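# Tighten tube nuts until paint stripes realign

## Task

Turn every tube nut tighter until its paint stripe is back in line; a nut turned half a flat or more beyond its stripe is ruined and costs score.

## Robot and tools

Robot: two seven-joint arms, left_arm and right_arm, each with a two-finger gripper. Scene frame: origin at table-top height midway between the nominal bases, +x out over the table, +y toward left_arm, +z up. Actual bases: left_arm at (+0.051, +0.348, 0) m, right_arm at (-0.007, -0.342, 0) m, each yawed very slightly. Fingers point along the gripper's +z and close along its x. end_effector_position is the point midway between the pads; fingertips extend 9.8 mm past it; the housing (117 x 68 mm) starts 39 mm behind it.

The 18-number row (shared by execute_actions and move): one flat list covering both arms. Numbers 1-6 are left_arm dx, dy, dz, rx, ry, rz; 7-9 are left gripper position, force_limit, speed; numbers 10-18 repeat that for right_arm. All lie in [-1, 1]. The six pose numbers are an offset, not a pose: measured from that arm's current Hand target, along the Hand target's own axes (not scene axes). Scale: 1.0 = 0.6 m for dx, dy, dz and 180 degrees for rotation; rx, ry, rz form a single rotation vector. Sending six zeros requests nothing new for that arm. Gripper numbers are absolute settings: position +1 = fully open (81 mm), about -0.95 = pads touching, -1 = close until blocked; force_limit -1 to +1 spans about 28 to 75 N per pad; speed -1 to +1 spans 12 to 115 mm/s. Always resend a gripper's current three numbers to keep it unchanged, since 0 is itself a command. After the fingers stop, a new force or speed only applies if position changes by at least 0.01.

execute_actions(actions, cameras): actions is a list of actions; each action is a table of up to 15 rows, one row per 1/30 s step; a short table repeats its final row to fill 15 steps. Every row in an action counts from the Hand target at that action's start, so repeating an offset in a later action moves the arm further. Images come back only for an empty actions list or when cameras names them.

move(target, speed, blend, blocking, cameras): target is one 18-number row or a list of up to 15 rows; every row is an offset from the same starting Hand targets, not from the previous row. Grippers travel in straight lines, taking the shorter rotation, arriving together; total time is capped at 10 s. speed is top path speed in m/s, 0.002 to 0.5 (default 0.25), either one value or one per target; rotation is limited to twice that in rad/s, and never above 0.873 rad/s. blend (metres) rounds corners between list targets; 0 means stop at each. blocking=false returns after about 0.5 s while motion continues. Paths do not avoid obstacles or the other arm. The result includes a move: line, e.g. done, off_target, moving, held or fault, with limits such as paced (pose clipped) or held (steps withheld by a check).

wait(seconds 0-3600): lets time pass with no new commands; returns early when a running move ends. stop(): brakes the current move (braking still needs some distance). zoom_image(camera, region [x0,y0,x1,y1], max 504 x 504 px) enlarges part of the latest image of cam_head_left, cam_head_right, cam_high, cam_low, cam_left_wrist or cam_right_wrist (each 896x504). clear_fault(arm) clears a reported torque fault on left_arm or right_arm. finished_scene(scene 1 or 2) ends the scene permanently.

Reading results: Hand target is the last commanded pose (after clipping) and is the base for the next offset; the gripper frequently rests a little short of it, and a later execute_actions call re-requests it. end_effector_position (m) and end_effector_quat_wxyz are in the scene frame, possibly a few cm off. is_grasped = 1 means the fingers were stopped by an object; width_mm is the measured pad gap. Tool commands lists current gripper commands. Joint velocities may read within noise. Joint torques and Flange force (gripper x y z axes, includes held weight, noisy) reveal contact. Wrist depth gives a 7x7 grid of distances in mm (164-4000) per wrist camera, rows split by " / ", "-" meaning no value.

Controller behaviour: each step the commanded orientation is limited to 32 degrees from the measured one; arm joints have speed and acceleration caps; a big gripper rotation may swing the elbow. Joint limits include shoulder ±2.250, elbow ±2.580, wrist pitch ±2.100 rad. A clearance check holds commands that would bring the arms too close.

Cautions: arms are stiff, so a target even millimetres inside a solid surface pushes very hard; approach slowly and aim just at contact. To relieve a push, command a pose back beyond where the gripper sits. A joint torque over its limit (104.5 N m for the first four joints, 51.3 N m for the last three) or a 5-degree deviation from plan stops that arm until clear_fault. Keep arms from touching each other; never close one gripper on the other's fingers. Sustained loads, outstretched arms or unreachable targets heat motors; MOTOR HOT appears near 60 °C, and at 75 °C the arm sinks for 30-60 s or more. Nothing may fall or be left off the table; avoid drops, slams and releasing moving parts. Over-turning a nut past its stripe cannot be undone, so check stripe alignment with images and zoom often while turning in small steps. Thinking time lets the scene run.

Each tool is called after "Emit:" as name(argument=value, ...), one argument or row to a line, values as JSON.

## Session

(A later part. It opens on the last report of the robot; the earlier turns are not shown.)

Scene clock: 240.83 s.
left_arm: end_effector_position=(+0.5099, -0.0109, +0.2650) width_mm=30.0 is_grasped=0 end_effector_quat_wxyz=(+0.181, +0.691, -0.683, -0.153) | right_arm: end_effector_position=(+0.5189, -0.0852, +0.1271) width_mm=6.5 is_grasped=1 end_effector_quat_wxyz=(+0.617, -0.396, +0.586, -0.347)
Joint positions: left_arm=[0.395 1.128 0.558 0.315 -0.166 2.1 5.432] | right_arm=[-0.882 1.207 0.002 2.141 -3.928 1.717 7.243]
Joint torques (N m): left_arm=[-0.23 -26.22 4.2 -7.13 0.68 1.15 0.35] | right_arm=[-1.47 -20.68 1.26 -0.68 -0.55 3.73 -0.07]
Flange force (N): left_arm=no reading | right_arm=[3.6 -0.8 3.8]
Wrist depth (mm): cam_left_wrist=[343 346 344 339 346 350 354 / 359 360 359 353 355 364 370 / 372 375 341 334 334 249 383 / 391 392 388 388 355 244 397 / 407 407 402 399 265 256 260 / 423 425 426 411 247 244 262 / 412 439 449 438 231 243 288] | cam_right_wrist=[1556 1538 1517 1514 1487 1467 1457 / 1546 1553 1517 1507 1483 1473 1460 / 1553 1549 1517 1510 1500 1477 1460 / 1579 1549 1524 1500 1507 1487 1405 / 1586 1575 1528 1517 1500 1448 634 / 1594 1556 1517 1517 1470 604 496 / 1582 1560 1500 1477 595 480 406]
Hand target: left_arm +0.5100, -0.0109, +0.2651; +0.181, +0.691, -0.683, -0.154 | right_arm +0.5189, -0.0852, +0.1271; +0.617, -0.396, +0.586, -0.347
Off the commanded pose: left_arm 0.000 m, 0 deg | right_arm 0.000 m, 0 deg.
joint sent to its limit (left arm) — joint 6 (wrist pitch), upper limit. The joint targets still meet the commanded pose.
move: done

Emit:
move(
  target=[
    [0,0,0,0,0,0,-0.23,0,0.5,0.0007,0,0,0,0,0,-0.98,1,-0.7],
  ],
  speed=0.02,
)

Emit:
move(
  target=[
    [0,0,0,0,0,0,-0.23,0,0.5,0.0005,0.0019,0,0,0,0,-0.98,1,-0.7],
  ],
  speed=0.02,
)

Scene clock: 241.60 s.
left_arm: end_effector_position=(+0.5099, -0.0109, +0.2650) width_mm=30.0 is_grasped=0 end_effector_quat_wxyz=(+0.181, +0.691, -0.683, -0.153) | right_arm: end_effector_position=(+0.5189, -0.0855, +0.1270) width_mm=6.5 is_grasped=1 end_effector_quat_wxyz=(+0.617, -0.396, +0.586, -0.347)
Joint positions: left_arm=[0.395 1.128 0.558 0.315 -0.166 2.1 5.432] | right_arm=[-0.881 1.208 0.003 2.141 -3.928 1.718 7.242]
Joint torques (N m): left_arm=[-0.25 -26.21 4.15 -7.01 0.7 1.13 0.41] | right_arm=[-0.58 -20.15 1.8 -0.14 -1.05 3.58 0.08]
Flange force (N): left_arm=no reading | right_arm=[1.8 -0.4 4.0]
Wrist depth (mm): cam_left_wrist=[343 347 344 339 345 350 353 / 358 360 358 353 355 363 369 / 371 374 340 333 333 248 386 / 390 393 388 388 358 244 396 / 406 408 403 399 266 256 260 / 424 425 426 413 248 245 262 / 413 441 448 441 232 243 289] | cam_right_wrist=[1560 1531 1514 1510 1477 1480 1445 / 1567 1538 1521 1500 1497 1470 1451 / 1553 1535 1524 1503 1497 1483 1451 / 1560 1564 1521 1521 1500 1473 1399 / 1575 1549 1528 1510 1493 1448 634 / 1590 1567 1546 1507 1451 603 495 / 1594 1571 1490 1470 595 480 406]
Hand target: left_arm +0.5100, -0.0109, +0.2651; +0.181, +0.691, -0.683, -0.154 | right_arm +0.5189, -0.0855, +0.1270; +0.617, -0.396, +0.586, -0.347
Off the commanded pose: left_arm 0.000 m, 0 deg | right_arm 0.000 m, 0 deg.
joint sent to its limit (left arm) — joint 6 (wrist pitch), upper limit. The joint targets still meet the commanded pose.
move: done

Scene clock: 242.10 s.
left_arm: end_effector_position=(+0.5099, -0.0109, +0.2650) width_mm=30.0 is_grasped=0 end_effector_quat_wxyz=(+0.181, +0.691, -0.683, -0.153) | right_arm: end_effector_position=(+0.5189, -0.0853, +0.1258) width_mm=6.5 is_grasped=1 end_effector_quat_wxyz=(+0.617, -0.396, +0.586, -0.347)
Joint positions: left_arm=[0.395 1.128 0.558 0.315 -0.166 2.1 5.432] | right_arm=[-0.882 1.211 0.003 2.139 -3.928 1.718 7.241]
Joint torques (N m): left_arm=[-0.22 -26.32 4.18 -7.11 0.65 1.18 0.43] | right_arm=[-0.62 -20.19 1.77 -0.15 -1.03 3.57 0.07]
Flange force (N): left_arm=no reading | right_arm=[1.9 -0.4 4.0]
Wrist depth (mm): cam_left_wrist=[345 346 345 338 347 351 354 / 358 360 358 354 355 365 369 / 373 374 341 333 334 248 385 / 390 392 388 388 357 245 397 / 408 407 402 399 266 257 264 / 423 424 427 411 247 245 265 / 412 439 448 440 234 245 291] | cam_right_wrist=[1571 1535 1517 1503 1477 1467 1457 / 1553 1546 1528 1490 1487 1477 1454 / 1564 1538 1542 1514 1490 1477 1451 / 1571 1556 1538 1517 1497 1470 1429 / 1575 1556 1549 1531 1503 1432 631 / 1594 1556 1546 1514 1451 599 492 / 1582 1579 1490 1487 592 477 403]
Hand target: left_arm +0.5100, -0.0109, +0.2651; +0.181, +0.691, -0.683, -0.154 | right_arm +0.5189, -0.0853, +0.1258; +0.617, -0.396, +0.586, -0.347
Off the commanded pose: left_arm 0.000 m, 0 deg | right_arm 0.000 m, 0 deg.
joint sent to its limit (left arm) — joint 6 (wrist pitch), upper limit. The joint targets still meet the commanded pose.
move: done

Emit:
move(
  target=[
    [0,0,0,0,0,0,-0.23,0,0.5,0.0009,0.0032,0,0,0,0,-0.98,1,-0.7],
  ],
  speed=0.02,
)

Emit:
move(
  target=[
    [0,0,0,0,0,0,-0.23,0,0.5,0.0009,0.0032,0,0,0,0,-0.98,1,-0.7],
  ],
  speed=0.02,
)

Emit:
move(
  target=[
    [0,0,0,0,0,0,-0.23,0,0.5,0.0006,0.0021,0,0,0,0,-0.98,1,-0.7],
  ],
  speed=0.02,
)

Scene clock: 243.00 s.
left_arm: end_effector_position=(+0.5099, -0.0109, +0.2650) width_mm=30.0 is_grasped=0 end_effector_quat_wxyz=(+0.181, +0.691, -0.683, -0.153) | right_arm: end_effector_position=(+0.5188, -0.0849, +0.1239) width_mm=6.5 is_grasped=1 end_effector_quat_wxyz=(+0.617, -0.396, +0.586, -0.347)
Joint positions: left_arm=[0.395 1.128 0.558 0.315 -0.166 2.1 5.432] | right_arm=[-0.882 1.216 0.002 2.136 -3.929 1.72 7.24]
Joint torques (N m): left_arm=[-0.21 -26.34 4.15 -7.01 0.68 1.13 0.4] | right_arm=[-0.46 -20.1 1.84 -0.08 -1.12 3.53 0.12]
Flange force (N): left_arm=no reading | right_arm=[1.7 -0.5 3.8]
Wrist depth (mm): cam_left_wrist=[344 345 344 339 346 349 355 / 358 359 358 354 355 364 369 / 373 374 340 333 333 249 386 / 390 393 389 388 357 246 395 / 408 407 401 396 266 258 266 / 425 425 427 413 248 245 267 / 412 439 445 438 237 249 381] | cam_right_wrist=[1549 1538 1510 1503 1473 1454 1454 / 1560 1535 1524 1503 1480 1464 1438 / 1571 1556 1528 1514 1497 1477 1451 / 1564 1542 1524 1517 1487 1480 1423 / 1567 1556 1538 1507 1510 1435 623 / 1579 1560 1535 1500 1445 595 488 / 1582 1571 1497 1487 607 473 399]
Hand target: left_arm +0.5100, -0.0109, +0.2651; +0.181, +0.691, -0.683, -0.154 | right_arm +0.5188, -0.0849, +0.1239; +0.617, -0.396, +0.586, -0.347
Off the commanded pose: left_arm 0.000 m, 0 deg | right_arm 0.000 m, 0 deg.
joint sent to its limit (left arm) — joint 6 (wrist pitch), upper limit. The joint targets still meet the commanded pose.
move: done

Scene clock: 243.50 s.
left_arm: end_effector_position=(+0.5099, -0.0109, +0.2650) width_mm=30.0 is_grasped=0 end_effector_quat_wxyz=(+0.181, +0.691, -0.683, -0.153) | right_arm: end_effector_position=(+0.5188, -0.0846, +0.1219) width_mm=6.5 is_grasped=1 end_effector_quat_wxyz=(+0.617, -0.396, +0.586, -0.347)
Joint positions: left_arm=[0.395 1.128 0.558 0.315 -0.166 2.1 5.432] | right_arm=[-0.882 1.221 0.001 2.132 -3.93 1.721 7.239]
Joint torques (N m): left_arm=[-0.19 -26.26 4.13 -7.09 0.73 1.14 0.4] | right_arm=[-1.92 -16.6 -0.24 0.26 0.02 1.68 0.23]
Flange force (N): left_arm=no reading | right_arm=[0.9 -8.2 3.4]
Wrist depth (mm): cam_left_wrist=[344 346 344 339 346 350 354 / 358 359 358 354 354 364 368 / 372 374 342 334 333 255 385 / 390 393 390 387 354 249 296 / 407 407 401 394 266 260 266 / 423 424 426 410 247 246 271 / 413 440 448 439 239 252 381] | cam_right_wrist=[1546 1546 1535 1500 1497 1464 1457 / 1564 1542 1538 1500 1490 1470 1457 / 1560 1560 1524 1510 1500 1467 1448 / 1564 1549 1524 1503 1487 1477 1420 / 1579 1549 1553 1531 1493 1438 620 / 1579 1546 1549 1521 1457 591 484 / 1602 1546 1483 1448 585 470 398]
Hand target: left_arm +0.5100, -0.0109, +0.2651; +0.181, +0.691, -0.683, -0.154 | right_arm +0.5188, -0.0846, +0.1219; +0.617, -0.396, +0.586, -0.347
Off the commanded pose: left_arm 0.000 m, 0 deg | right_arm 0.000 m, 0 deg.
joint sent to its limit (left arm) — joint 6 (wrist pitch), upper limit. The joint targets still meet the commanded pose.
move: done

Scene clock: 244.00 s.
left_arm: end_effector_position=(+0.5099, -0.0109, +0.2650) width_mm=30.0 is_grasped=0 end_effector_quat_wxyz=(+0.181, +0.691, -0.683, -0.153) | right_arm: end_effector_position=(+0.5188, -0.0843, +0.1206) width_mm=6.5 is_grasped=1 end_effector_quat_wxyz=(+0.617, -0.396, +0.586, -0.347)
Joint positions: left_arm=[0.395 1.128 0.558 0.315 -0.166 2.1 5.432] | right_arm=[-0.883 1.225 0.001 2.13 -3.93 1.722 7.239]
Joint torques (N m): left_arm=[-0.27 -26.28 4.19 -7.15 0.67 1.15 0.37] | right_arm=[-2.8 -15.53 -1.2 0.27 0.63 1.06 0.24]
Flange force (N): left_arm=no reading | right_arm=[1.3 -11.0 3.3]
Wrist depth (mm): cam_left_wrist=[344 346 344 339 345 350 354 / 358 360 357 358 355 364 369 / 373 374 341 334 332 256 385 / 392 393 389 387 355 249 226 / 408 408 402 394 268 260 266 / 425 424 426 413 247 246 273 / 412 439 447 438 239 253 381] | cam_right_wrist=[1546 1542 1528 1487 1470 1477 1448 / 1553 1546 1517 1500 1480 1473 1460 / 1579 1553 1524 1500 1490 1473 1464 / 1571 1542 1524 1521 1493 1477 1411 / 1579 1549 1549 1535 1510 1432 618 / 1582 1556 1542 1507 1454 587 480 / 1579 1564 1483 1467 580 469 395]
Hand target: left_arm +0.5100, -0.0109, +0.2651; +0.181, +0.691, -0.683, -0.154 | right_arm +0.5188, -0.0843, +0.1206; +0.617, -0.396, +0.586, -0.347
Off the commanded pose: left_arm 0.000 m, 0 deg | right_arm 0.000 m, 0 deg.
joint sent to its limit (left arm) — joint 6 (wrist pitch), upper limit. The joint targets still meet the commanded pose.
move: done

Emit:
move(
  target=[
    [0,0,0,0,0,0,-0.23,0,0.5,-0.02705,0.00347,0,0,0,-0.0556,-0.98,1,-0.7],
    [0,0,0,0,0,0,-0.23,0,0.5,-0.05308,0.0116,0,0,0,-0.1111,-0.98,1,-0.7],
    [0,0,0,0,0,0,-0.23,0,0.5,-0.0679,0.0186,0,0,0,-0.1444,-0.98,1,-0.7],
  ],
  speed=0.05,
  blend=0.002,
  cameras=["cam_left_wrist"],
)

Emit:
zoom_image(
  camera="cam_left_wrist",
  region=[500, 70, 560, 160],
)

Scene clock: 249.33 s.
left_arm: end_effector_position=(+0.5099, -0.0109, +0.2650) width_mm=30.0 is_grasped=0 end_effector_quat_wxyz=(+0.181, +0.691, -0.683, -0.153) | right_arm: end_effector_position=(+0.5154, -0.0431, +0.1289) width_mm=6.9 is_grasped=1 end_effector_quat_wxyz=(+0.523, -0.517, +0.482, -0.477)
Joint positions: left_arm=[0.395 1.128 0.558 0.315 -0.166 2.1 5.432] | right_arm=[-1.031 1.196 0.086 2.059 -4.032 1.58 7.706]
Joint torques (N m): left_arm=[-0.21 -26.29 4.13 -7.05 0.67 1.16 0.38] | right_arm=[-27.79 -25.23 -9.97 -15.06 15.09 5.06 1.81]
Flange force (N): left_arm=no reading | right_arm=[54.4 -3.0 -5.9]
Wrist depth (mm): cam_left_wrist=[344 346 343 339 345 350 354 / 358 360 359 353 354 364 368 / 372 374 341 334 252 380 384 / 389 392 389 356 235 396 401 / 408 410 402 273 245 269 420 / 422 424 415 241 245 244 430 / 412 441 442 244 245 248 398] | cam_right_wrist=[1567 1560 1524 1517 1507 1493 1457 / 1560 1546 1546 1531 1487 1493 1457 / 1564 1553 1538 1524 1507 1487 1473 / 1575 1564 1531 1517 1503 1487 1477 / 1560 1542 1546 1517 1510 1487 1470 / 1517 1497 1483 1480 1507 1435 1464 / 699 703 704 709 1500 1417 1417]
Hand target: left_arm +0.5100, -0.0109, +0.2651; +0.181, +0.691, -0.683, -0.154 | right_arm +0.5154, -0.0430, +0.1289; +0.523, -0.517, +0.482, -0.477
Off the commanded pose: left_arm 0.000 m, 0 deg | right_arm 0.000 m, 0 deg.
joint sent to its limit (left arm) — joint 6 (wrist pitch), upper limit. The joint targets still meet the commanded pose.
move: done

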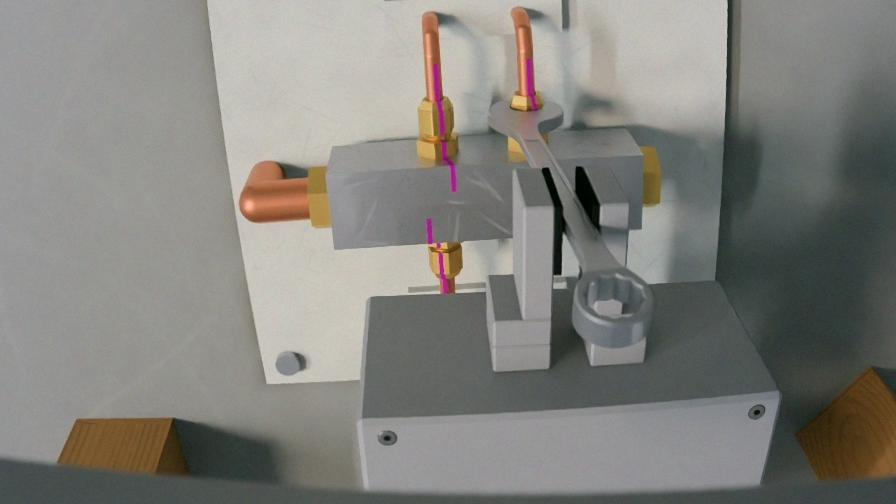

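Scaled by 5.600 from the camera's image (finer frame: 1280x720).

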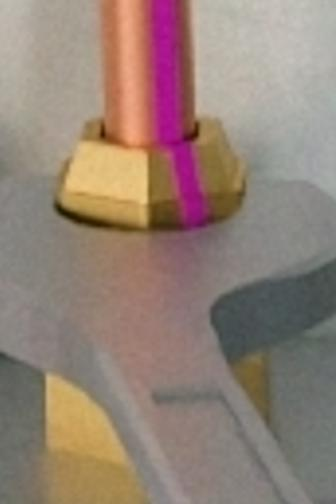

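Emit:
move(
  target=[
    [0,0,0,0,0,0,-0.23,0,0.5,-0.0109,0.0008,0,0,0,-0.0222,-0.98,1,-0.7],
  ],
  speed=0.04,
  cameras=["cam_left_wrist"],
)

Emit:
zoom_image(
  camera="cam_left_wrist",
  region=[500, 70, 560, 160],
)

Scene clock: 250.93 s.
left_arm: end_effector_position=(+0.5099, -0.0109, +0.2650) width_mm=30.0 is_grasped=0 end_effector_quat_wxyz=(+0.181, +0.691, -0.683, -0.153) | right_arm: end_effector_position=(+0.5149, -0.0365, +0.1284) width_mm=6.9 is_grasped=1 end_effector_quat_wxyz=(+0.506, -0.534, +0.463, -0.494)
Joint positions: left_arm=[0.395 1.128 0.558 0.315 -0.166 2.1 5.432] | right_arm=[-1.052 1.197 0.099 2.045 -4.047 1.56 7.779]
Joint torques (N m): left_arm=[-0.22 -26.19 4.17 -7.09 0.69 1.16 0.41] | right_arm=[-29.94 -25.15 -11.21 -16.43 16.52 4.68 1.83]
Flange force (N): left_arm=no reading | right_arm=[58.7 -0.4 -6.4]
Wrist depth (mm): cam_left_wrist=[343 346 343 339 346 350 355 / 357 359 358 353 355 364 369 / 373 375 341 331 294 379 385 / 390 393 389 338 221 394 404 / 407 408 398 264 202 278 422 / 424 424 257 241 246 238 435 / 412 441 251 246 246 243 402] | cam_right_wrist=[1582 1556 1553 1510 1497 1487 1470 / 1579 1556 1549 1517 1503 1487 1470 / 1567 1567 1531 1528 1500 1487 1467 / 1582 1553 1531 1521 1493 1487 1470 / 1564 1560 1542 1531 1497 1483 1467 / 1521 1487 1480 1457 1477 1470 1457 / 617 655 689 707 1448 1423 1423]
Hand target: left_arm +0.5100, -0.0109, +0.2651; +0.181, +0.691, -0.683, -0.154 | right_arm +0.5149, -0.0365, +0.1284; +0.506, -0.534, +0.463, -0.494
Off the commanded pose: left_arm 0.000 m, 0 deg | right_arm 0.000 m, 0 deg.
joint sent to its limit (left arm) — joint 6 (wrist pitch), upper limit. The joint targets still meet the commanded pose.
move: done

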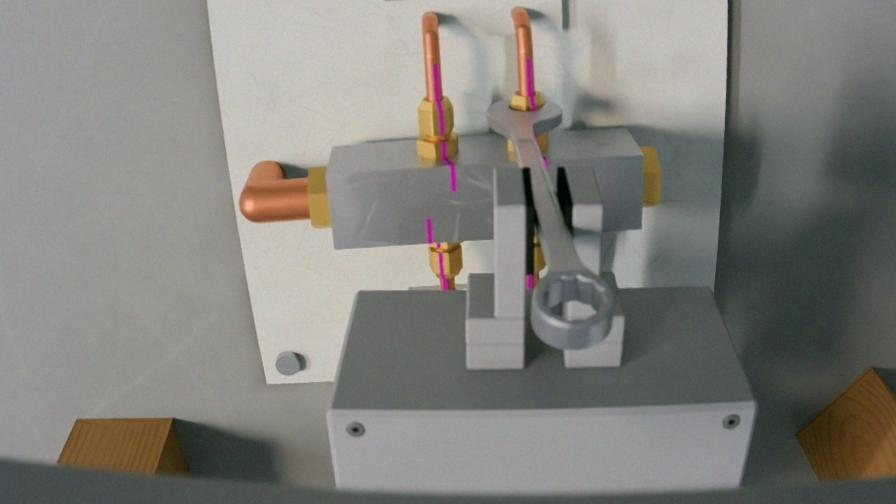

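Scaled by 5.600 from the camera's image (finer frame: 1280x720).

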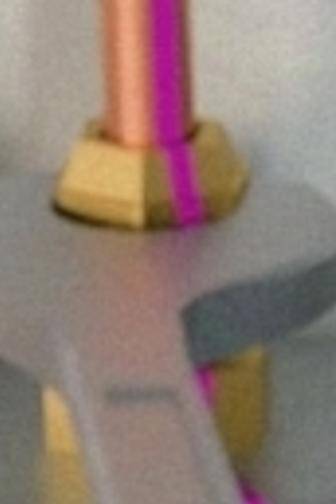

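Emit:
move(
  target=[
    [0,0,0,0,0,0,-0.23,0,0.5,0.0117,0,0,0,0,0.0239,-0.98,1,-0.7],
  ],
  speed=0.04,
)

Scene clock: 252.33 s.
left_arm: end_effector_position=(+0.5099, -0.0109, +0.2650) width_mm=30.0 is_grasped=0 end_effector_quat_wxyz=(+0.181, +0.691, -0.683, -0.153) | right_arm: end_effector_position=(+0.5154, -0.0435, +0.1289) width_mm=6.5 is_grasped=1 end_effector_quat_wxyz=(+0.524, -0.516, +0.483, -0.475)
Joint positions: left_arm=[0.395 1.128 0.558 0.315 -0.166 2.1 5.432] | right_arm=[-1.03 1.196 0.086 2.06 -4.031 1.581 7.7]
Joint torques (N m): left_arm=[-0.22 -26.22 4.2 -7.1 0.67 1.13 0.44] | right_arm=[0.96 -20.31 3.85 0.15 -1.86 3.63 0.34]
Flange force (N): left_arm=no reading | right_arm=[-1.5 1.0 3.8]
Wrist depth (mm): cam_left_wrist=[344 345 345 338 345 350 353 / 358 359 358 354 355 364 368 / 374 375 340 333 267 379 385 / 390 393 389 342 234 395 404 / 408 407 397 267 212 271 419 / 424 424 412 243 247 240 431 / 413 439 442 243 246 248 399] | cam_right_wrist=[1579 1546 1549 1517 1493 1470 1457 / 1575 1553 1549 1528 1503 1497 1464 / 1582 1564 1542 1524 1490 1470 1448 / 1571 1567 1542 1514 1503 1473 1470 / 1567 1564 1528 1521 1510 1480 1473 / 1517 1500 1493 1473 1493 1417 1460 / 708 709 710 713 1507 1470 1405]
Hand target: left_arm +0.5100, -0.0109, +0.2651; +0.181, +0.691, -0.683, -0.154 | right_arm +0.5154, -0.0435, +0.1289; +0.524, -0.516, +0.483, -0.475
Off the commanded pose: left_arm 0.000 m, 0 deg | right_arm 0.000 m, 0 deg.
joint sent to its limit (left arm) — joint 6 (wrist pitch), upper limit. The joint targets still meet the commanded pose.
move: done

Emit:
move(
  target=[
    [0,0,0,0,0,0,-0.23,0,0.5,-0.0014,0,0,0,0,-0.0028,-0.98,1,-0.7],
    [0,0,0,0,0,0,-0.23,0,0.5,-0.0121,-0.0386,0,0,0,-0.0028,-0.98,1,-0.7],
    [0,0,0,0,0,0,-0.23,0,0.5,-0.0121,-0.0636,0,0,0,-0.0028,-0.98,1,-0.7],
    [0,0,0,0,0,0,-0.23,0,0.5,-0.0121,-0.0636,-0.27,0,0,-0.0028,-0.98,1,-0.7],
  ],
  speed=[0.04,0.05,0.1,0.15],
  blend=[0,0,0.01,0],
  cameras=["cam_left_wrist","cam_high","cam_head_left"],
)

Emit:
zoom_image(
  camera="cam_left_wrist",
  region=[400, 60, 480, 170],
)

Emit:
zoom_image(
  camera="cam_left_wrist",
  region=[490, 60, 570, 170],
)

Emit:
zoom_image(
  camera="cam_left_wrist",
  region=[400, 200, 570, 320],
)

Scene clock: 255.37 s.
left_arm: end_effector_position=(+0.5099, -0.0109, +0.2650) width_mm=30.0 is_grasped=0 end_effector_quat_wxyz=(+0.181, +0.691, -0.683, -0.153) | right_arm: end_effector_position=(+0.3534, -0.0502, +0.1670) width_mm=6.5 is_grasped=1 end_effector_quat_wxyz=(+0.522, -0.518, +0.481, -0.477)
Joint positions: left_arm=[0.395 1.128 0.558 0.315 -0.166 2.1 5.432] | right_arm=[-1.328 1.134 -0.128 2.348 -4.47 1.774 7.551]
Joint torques (N m): left_arm=[-0.18 -26.27 4.19 -7.08 0.71 1.17 0.4] | right_arm=[-0.52 -16.98 1.66 2.54 -1.52 3.45 0.06]
Flange force (N): left_arm=no reading | right_arm=[-0.3 0.7 5.0]
Wrist depth (mm): cam_left_wrist=[343 346 343 339 345 349 353 / 358 359 357 356 355 364 368 / 373 375 341 334 334 379 385 / 390 393 389 387 389 394 404 / 408 408 402 404 407 412 421 / 424 424 426 430 431 434 434 / 412 442 447 449 454 456 410] | cam_right_wrist=[1745 322 304 295 1658 1637 1637 / 1759 1745 331 1679 1662 1621 1605 / 1754 1727 1709 1700 1662 1637 1625 / 1745 1722 1718 1679 1662 1645 1625 / 1749 1736 1704 1679 1645 1641 1617 / 1709 1670 1718 1683 1662 1594 1613 / 841 847 856 1683 1658 1575 1575]
Hand target: left_arm +0.5100, -0.0109, +0.2651; +0.181, +0.691, -0.683, -0.154 | right_arm +0.3534, -0.0502, +0.1670; +0.522, -0.518, +0.481, -0.477
Off the commanded pose: left_arm 0.000 m, 0 deg | right_arm 0.000 m, 0 deg.
joint sent to its limit (left arm) — joint 6 (wrist pitch), upper limit. The joint targets still meet the commanded pose.
move: done; blend cut to 0.0075 m at target 3
Images, in order (width x height): cam_head_left 896x504, cam_high 896x504, cam_left_wrist 896x504.

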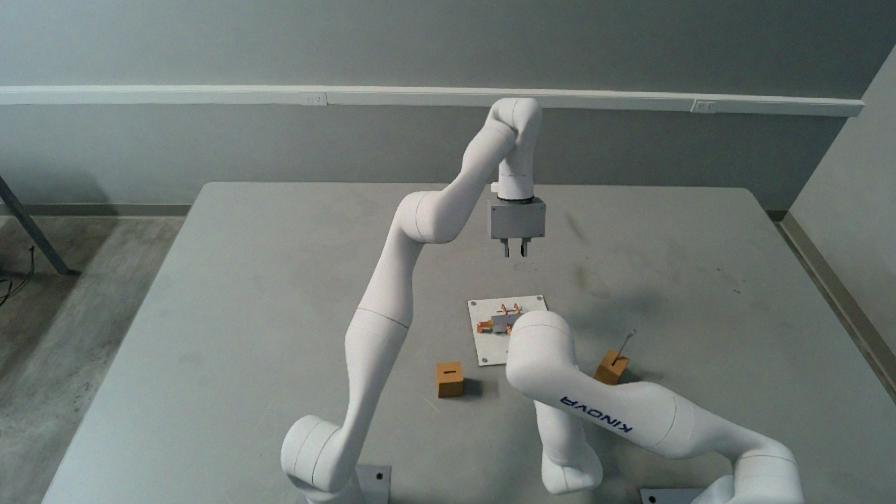

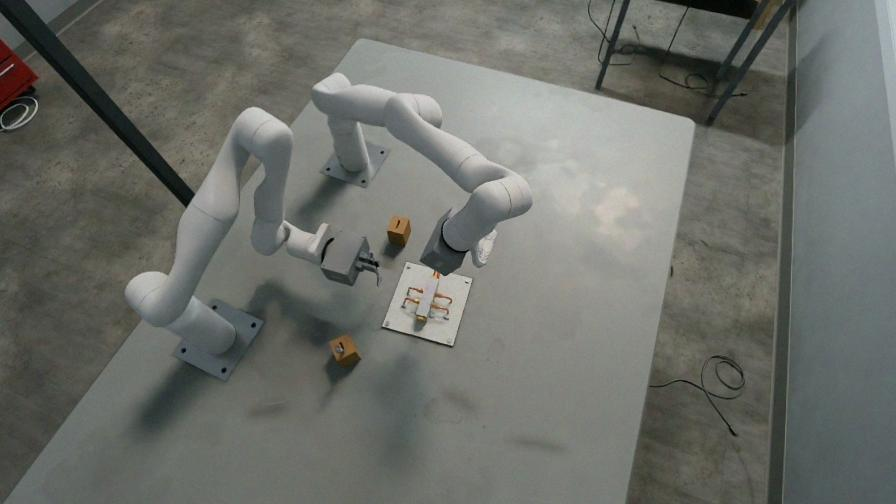

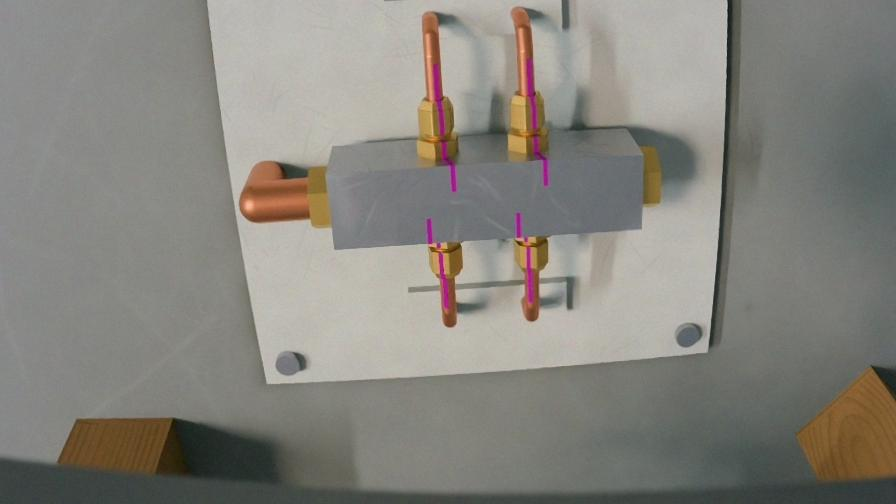

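Scaled by 4.582 from the camera's image (finer frame: 1280x720).

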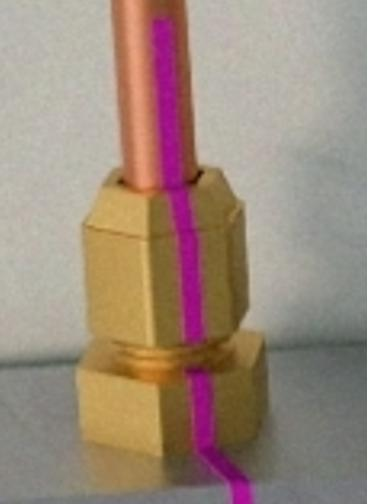

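Scaled by 4.582 from the camera's image (finer frame: 1280x720).

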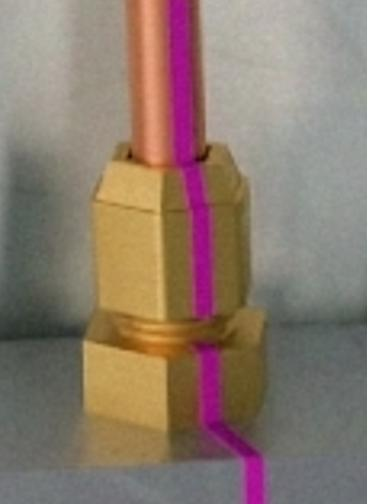

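Scaled by 2.965 from the camera's image (finer frame: 1280x720).

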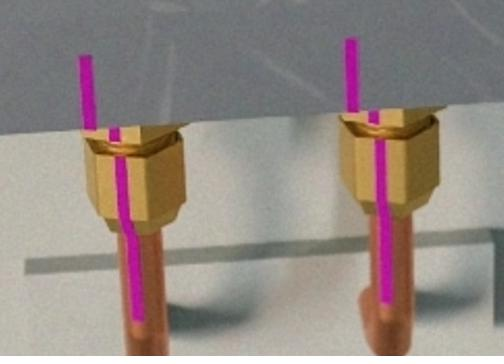

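Emit:
move(
  target=[
    [0,0,0,0,0,0,-0.23,0,0.5,0.1059,0,-0.1314,0,0,0,-0.98,1,-0.7],
    [0,0,0,0,0,0,-0.23,0,0.5,0.1059,0,-0.1314,-0.5,0,0,-0.98,1,-0.7],
  ],
  speed=[0.12,0.3],
  blend=[0.01,0],
  cameras=["cam_high","cam_right_wrist","cam_low"],
)

Scene clock: 260.33 s.
left_arm: end_effector_position=(+0.5099, -0.0109, +0.2650) width_mm=30.0 is_grasped=0 end_effector_quat_wxyz=(+0.181, +0.691, -0.683, -0.153) | right_arm: end_effector_position=(+0.2800, -0.1200, +0.1664) width_mm=6.5 is_grasped=1 end_effector_quat_wxyz=(-0.003, +0.736, -0.677, -0.002)
Joint positions: left_arm=[0.395 1.128 0.558 0.315 -0.166 2.1 5.432] | right_arm=[-0.025 0.498 -0.985 2 -5.762 0.913 9.816]
Joint torques (N m): left_arm=[-0.19 -26.24 4.17 -7.09 0.7 1.13 0.41] | right_arm=[-0.52 -12.78 -4.47 -6.41 -0.48 0.1 0.05]
Flange force (N): left_arm=no reading | right_arm=[0.3 -1.9 2.4]
Wrist depth (mm): cam_left_wrist=[343 346 344 338 346 351 354 / 357 360 358 357 355 363 368 / 372 374 340 334 334 379 383 / 390 393 390 388 388 394 404 / 409 407 403 404 406 413 421 / 423 424 427 429 432 434 433 / 411 440 447 450 453 455 408] | cam_right_wrist=[290 290 288 288 294 293 292 / 296 295 295 294 293 293 293 / 295 295 295 295 293 293 277 / 296 295 295 295 294 293 233 / 296 296 295 294 294 293 255 / 296 295 295 294 294 293 292 / 296 296 295 295 294 293 293]
Hand target: left_arm +0.5100, -0.0109, +0.2651; +0.181, +0.691, -0.683, -0.154 | right_arm +0.2800, -0.1200, +0.1664; -0.003, +0.736, -0.677, -0.002
Off the commanded pose: left_arm 0.000 m, 0 deg | right_arm 0.000 m, 0 deg.
joint sent to its limit (left arm) — joint 6 (wrist pitch), upper limit. The joint targets still meet the commanded pose.
move: done
Images, in order (width x height): cam_high 896x504, cam_low 896x504, cam_right_wrist 896x504.

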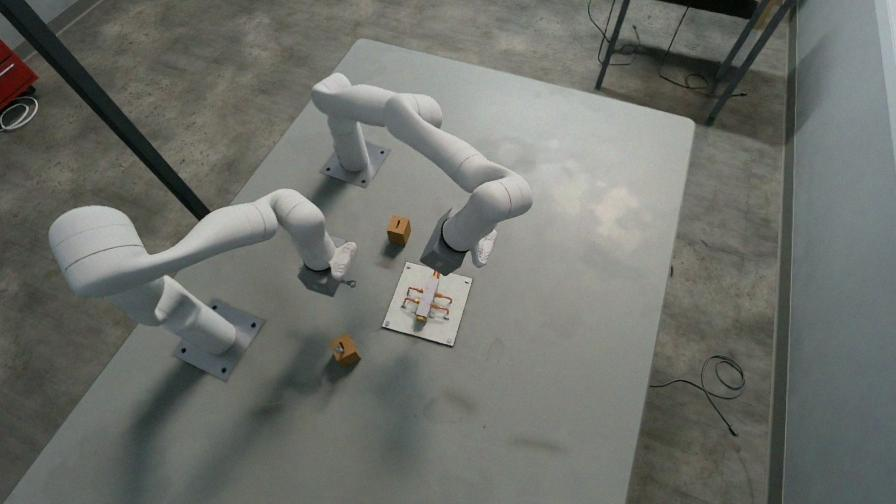

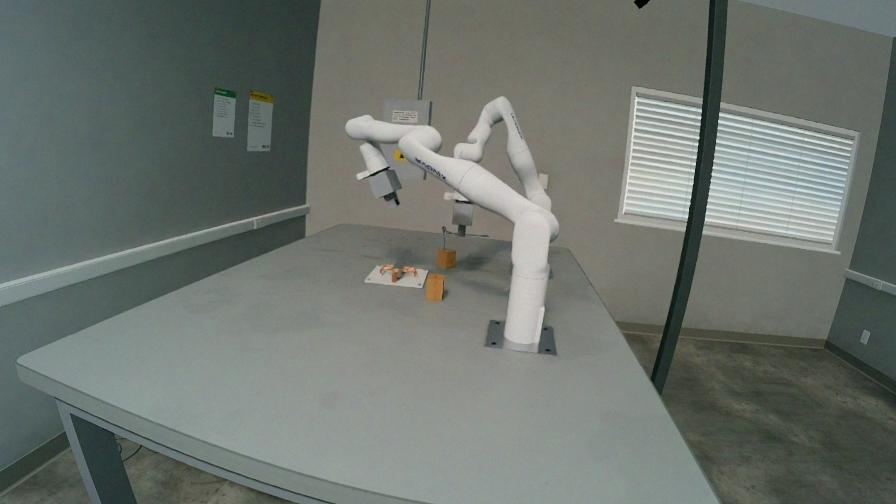

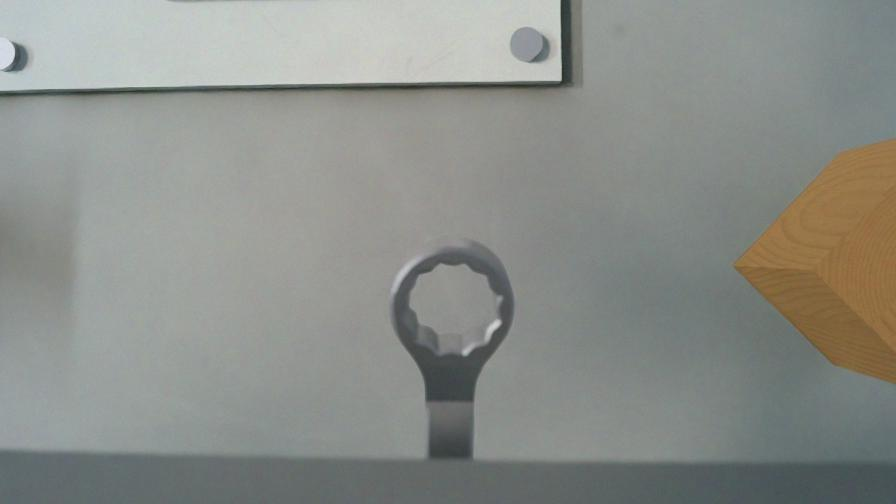

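Emit:
move(
  target=[
    [0,0,0,0,0,0,-0.23,0,0.5,0,0,0.2273,0,0,0,-0.98,1,-0.7],
    [0,0,0,0,0,0,-0.23,0,0.5,0,0,0.2490,0,0,0,-0.98,1,-0.7],
  ],
  speed=[0.12,0.03],
)

Emit:
move(
  target=[0,0,0,0,0,0,-0.23,0,0.5,0,0,0.0050,0,0,0,-0.98,1,-0.7],
  speed=0.01,
  cameras=["cam_right_wrist"],
)

Scene clock: 262.93 s.
left_arm: end_effector_position=(+0.5099, -0.0109, +0.2650) width_mm=30.0 is_grasped=0 end_effector_quat_wxyz=(+0.181, +0.691, -0.683, -0.153) | right_arm: end_effector_position=(+0.2801, -0.1189, +0.0170) width_mm=6.5 is_grasped=1 end_effector_quat_wxyz=(-0.003, +0.736, -0.677, -0.002)
Joint positions: left_arm=[0.395 1.128 0.558 0.315 -0.166 2.1 5.432] | right_arm=[-0.285 0.783 -0.652 2.134 -5.322 0.543 9.436]
Joint torques (N m): left_arm=[-0.28 -26.3 4.1 -7.03 0.68 1.16 0.39] | right_arm=[-0.58 -16.06 -4.31 -2.55 -0.48 0.12 0.06]
Flange force (N): left_arm=no reading | right_arm=[1.6 0.0 4.3]
Wrist depth (mm): cam_left_wrist=[343 346 344 339 345 350 354 / 358 360 359 356 354 365 369 / 373 374 339 334 333 380 385 / 391 392 390 388 390 395 403 / 406 409 402 404 407 411 421 / 424 424 427 429 431 434 433 / 412 441 448 451 448 456 410] | cam_right_wrist=[- - - - - - - / - - - - - - - / - - - - - - - / - - - - - - - / - - - - - - - / - - - - - - - / - - - - - - -]
Hand target: left_arm +0.5100, -0.0109, +0.2651; +0.181, +0.691, -0.683, -0.154 | right_arm +0.2801, -0.1189, +0.0170; -0.003, +0.736, -0.677, -0.002
Off the commanded pose: left_arm 0.000 m, 0 deg | right_arm 0.000 m, 0 deg.
joint sent to its limit (left arm) — joint 6 (wrist pitch), upper limit. The joint targets still meet the commanded pose.
move: done

Scene clock: 263.47 s.
left_arm: end_effector_position=(+0.5099, -0.0109, +0.2650) width_mm=30.0 is_grasped=0 end_effector_quat_wxyz=(+0.181, +0.691, -0.683, -0.153) | right_arm: end_effector_position=(+0.2801, -0.1189, +0.0140) width_mm=6.5 is_grasped=1 end_effector_quat_wxyz=(-0.003, +0.736, -0.677, -0.002)
Joint positions: left_arm=[0.395 1.128 0.558 0.315 -0.166 2.1 5.432] | right_arm=[-0.291 0.789 -0.643 2.135 -5.312 0.535 9.427]
Joint torques (N m): left_arm=[-0.23 -26.19 4.15 -7.04 0.69 1.14 0.39] | right_arm=[-0.58 -16.14 -4.33 -2.53 -0.47 0.1 0.06]
Flange force (N): left_arm=no reading | right_arm=[1.8 0.2 4.4]
Wrist depth (mm): cam_left_wrist=[344 345 344 339 346 351 355 / 358 361 358 356 354 364 369 / 371 375 341 334 335 378 384 / 391 392 390 388 388 394 402 / 408 407 403 403 406 411 421 / 423 426 427 429 431 434 433 / 412 440 446 450 450 457 409] | cam_right_wrist=[- - - - - - - / - - - - - - - / - - - - - - - / - - - - - - - / - - - - - - - / - - - - - - - / - - - - - - -]
Hand target: left_arm +0.5100, -0.0109, +0.2651; +0.181, +0.691, -0.683, -0.154 | right_arm +0.2801, -0.1189, +0.0140; -0.003, +0.736, -0.677, -0.002
Off the commanded pose: left_arm 0.000 m, 0 deg | right_arm 0.000 m, 0 deg.
joint sent to its limit (left arm) — joint 6 (wrist pitch), upper limit. The joint targets still meet the commanded pose.
move: done

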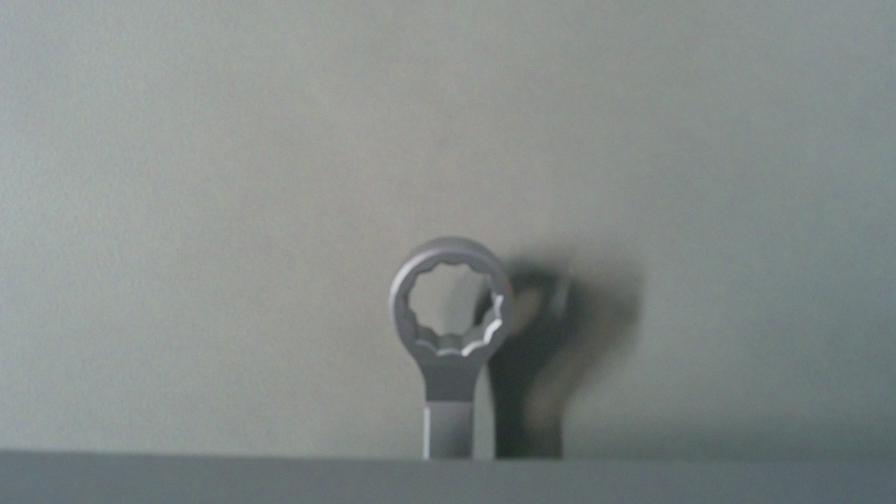

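Emit:
move(
  target=[0,0,0,0,0,0,-0.23,0,0.5,0,0,0.0024,0,0,0,-0.98,1,-0.7],
  speed=0.01,
)

Emit:
move(
  target=[0,0,0,0,0,0,-0.23,0,0.5,0,0,0,0,0,0,-0.5,1,-0.7],
  speed=0.01,
  cameras=["cam_right_wrist"],
)

Scene clock: 264.33 s.
left_arm: end_effector_position=(+0.5099, -0.0109, +0.2650) width_mm=30.0 is_grasped=0 end_effector_quat_wxyz=(+0.181, +0.691, -0.683, -0.153) | right_arm: end_effector_position=(+0.2801, -0.1188, +0.0126) width_mm=6.5 is_grasped=1 end_effector_quat_wxyz=(-0.003, +0.736, -0.677, -0.002)
Joint positions: left_arm=[0.395 1.128 0.558 0.315 -0.166 2.1 5.432] | right_arm=[-0.294 0.792 -0.639 2.135 -5.307 0.532 9.422]
Joint torques (N m): left_arm=[-0.28 -26.24 4.16 -7.1 0.68 1.14 0.43] | right_arm=[-0.59 -16.11 -4.25 -2.48 -0.48 0.14 0.08]
Flange force (N): left_arm=no reading | right_arm=[1.8 0.3 4.3]
Wrist depth (mm): cam_left_wrist=[344 346 344 339 346 351 355 / 359 360 358 357 355 365 369 / 373 374 340 333 334 378 385 / 391 393 388 387 388 393 404 / 408 407 403 402 406 412 422 / 423 423 427 429 431 435 432 / 414 439 447 448 450 454 409] | cam_right_wrist=[- - - - - - - / - - - - - - - / - - - - - - - / - - - - - - - / - - - - - - - / - - - - - - - / - - - - - - -]
Hand target: left_arm +0.5100, -0.0109, +0.2651; +0.181, +0.691, -0.683, -0.154 | right_arm +0.2801, -0.1188, +0.0126; -0.003, +0.736, -0.677, -0.002
Off the commanded pose: left_arm 0.000 m, 0 deg | right_arm 0.000 m, 0 deg.
joint sent to its limit (left arm) — joint 6 (wrist pitch), upper limit. The joint targets still meet the commanded pose.
move: done

Scene clock: 265.00 s.
left_arm: end_effector_position=(+0.5099, -0.0109, +0.2650) width_mm=30.0 is_grasped=0 end_effector_quat_wxyz=(+0.181, +0.691, -0.683, -0.153) | right_arm: end_effector_position=(+0.2801, -0.1188, +0.0126) width_mm=18.8 is_grasped=0 end_effector_quat_wxyz=(-0.003, +0.736, -0.677, -0.002)
Joint positions: left_arm=[0.395 1.128 0.558 0.315 -0.166 2.1 5.432] | right_arm=[-0.294 0.792 -0.639 2.135 -5.307 0.532 9.422]
Joint torques (N m): left_arm=[-0.25 -26.19 4.17 -7.11 0.69 1.21 0.41] | right_arm=[-0.58 -16.01 -4.24 -2.44 -0.46 0.12 0.07]
Flange force (N): left_arm=no reading | right_arm=[1.8 0.3 3.9]
Wrist depth (mm): cam_left_wrist=[344 346 345 340 346 352 354 / 358 360 357 357 354 363 369 / 373 374 341 334 334 379 385 / 391 393 388 388 388 394 404 / 408 408 403 403 406 413 422 / 424 424 427 428 432 434 433 / 413 440 447 450 451 456 408] | cam_right_wrist=[- - - - - - - / - - - - - - - / - - - - - - - / - - - - - - - / - - - - - - - / - - - - - - - / - - - - - - -]
Hand target: left_arm +0.5100, -0.0109, +0.2651; +0.181, +0.691, -0.683, -0.154 | right_arm +0.2801, -0.1188, +0.0126; -0.003, +0.736, -0.677, -0.002
Off the commanded pose: left_arm 0.000 m, 0 deg | right_arm 0.000 m, 0 deg.
joint sent to its limit (left arm) — joint 6 (wrist pitch), upper limit. The joint targets still meet the commanded pose.
move: done

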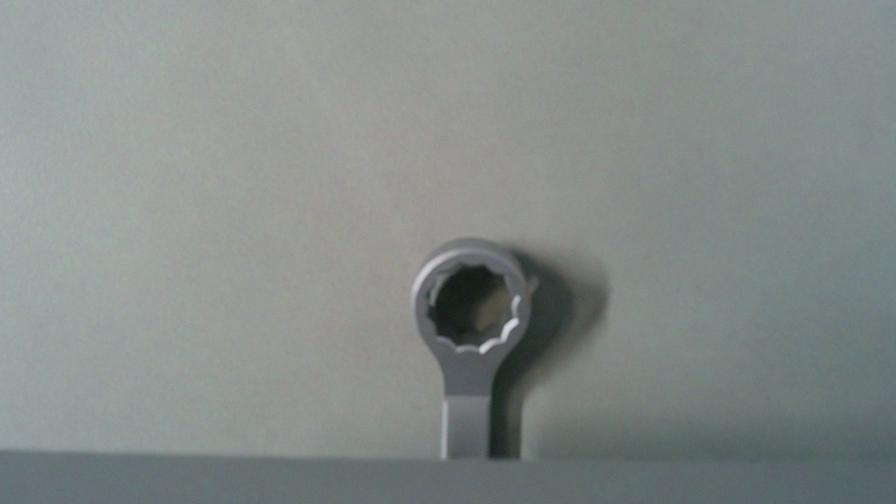

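Emit:
move(
  target=[
    [0,0,0,0,0,0,-0.23,0,0.5,0,0,-0.02,0,0,0,-0.5,1,-0.7],
    [0,0,0,0,0,0,-0.23,0,0.5,0,0,-0.14,0,0,0,-0.5,1,-0.7],
  ],
  speed=[0.03,0.12],
  blend=[0.005,0],
  cameras=["cam_right_wrist","cam_left_wrist"],
)

Emit:
zoom_image(
  camera="cam_left_wrist",
  region=[400, 60, 580, 320],
)

Scene clock: 266.70 s.
left_arm: end_effector_position=(+0.5099, -0.0109, +0.2650) width_mm=30.0 is_grasped=0 end_effector_quat_wxyz=(+0.181, +0.691, -0.683, -0.153) | right_arm: end_effector_position=(+0.2801, -0.1195, +0.0966) width_mm=18.8 is_grasped=0 end_effector_quat_wxyz=(-0.003, +0.736, -0.677, -0.002)
Joint positions: left_arm=[0.395 1.128 0.558 0.315 -0.166 2.1 5.432] | right_arm=[-0.141 0.625 -0.848 2.085 -5.579 0.737 9.657]
Joint torques (N m): left_arm=[-0.25 -26.25 4.19 -7.07 0.66 1.15 0.4] | right_arm=[-0.6 -14.24 -4.57 -4.62 -0.44 0.11 0.06]
Flange force (N): left_arm=no reading | right_arm=[0.8 -1.3 2.7]
Wrist depth (mm): cam_left_wrist=[344 346 344 340 346 350 354 / 357 360 357 357 355 364 369 / 374 375 340 334 334 379 384 / 390 394 389 387 388 396 404 / 407 406 402 404 406 411 420 / 423 424 429 428 430 435 433 / 413 441 446 449 450 454 408] | cam_right_wrist=[225 218 224 223 223 223 222 / 225 225 224 224 223 223 223 / 225 225 224 224 224 223 223 / 225 225 224 224 224 223 223 / 225 225 224 224 224 223 223 / 225 225 225 224 223 223 222 / 225 225 224 224 223 223 223]
Hand target: left_arm +0.5100, -0.0109, +0.2651; +0.181, +0.691, -0.683, -0.154 | right_arm +0.2801, -0.1194, +0.0966; -0.003, +0.736, -0.677, -0.002
Off the commanded pose: left_arm 0.000 m, 0 deg | right_arm 0.000 m, 0 deg.
joint sent to its limit (left arm) — joint 6 (wrist pitch), upper limit. The joint targets still meet the commanded pose.
move: done
Images, in order (width x height): cam_left_wrist 896x504, cam_right_wrist 896x504.

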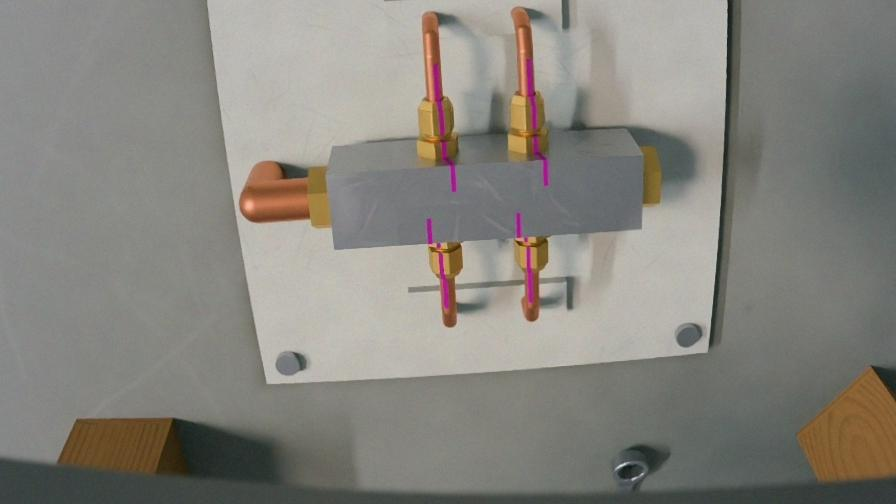

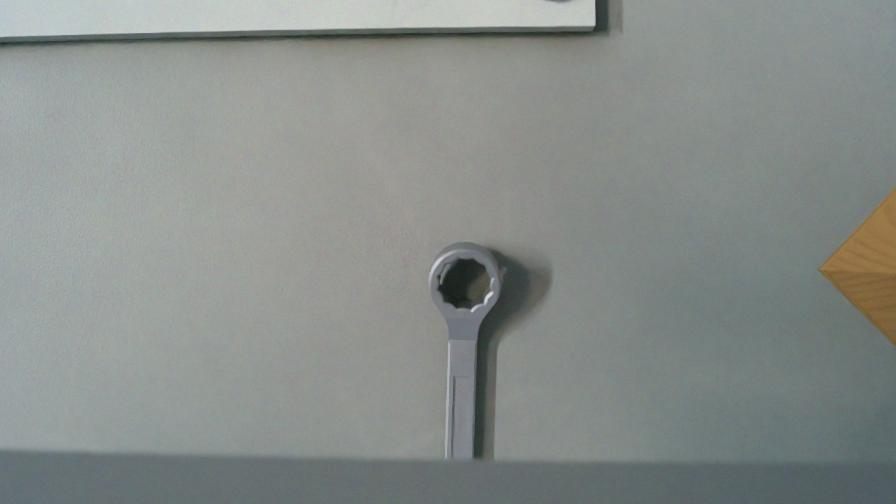

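Scaled by 1.938 from the camera's image (finer frame: 1280x720).

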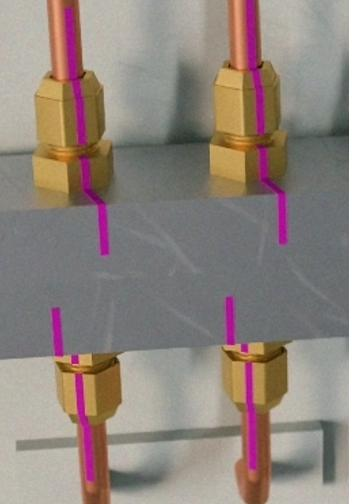

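All four stripes look aligned, and the wrench is lying on the table.

Emit:
finished_scene(
  scene=2,
)

The scene is finished: the task was done.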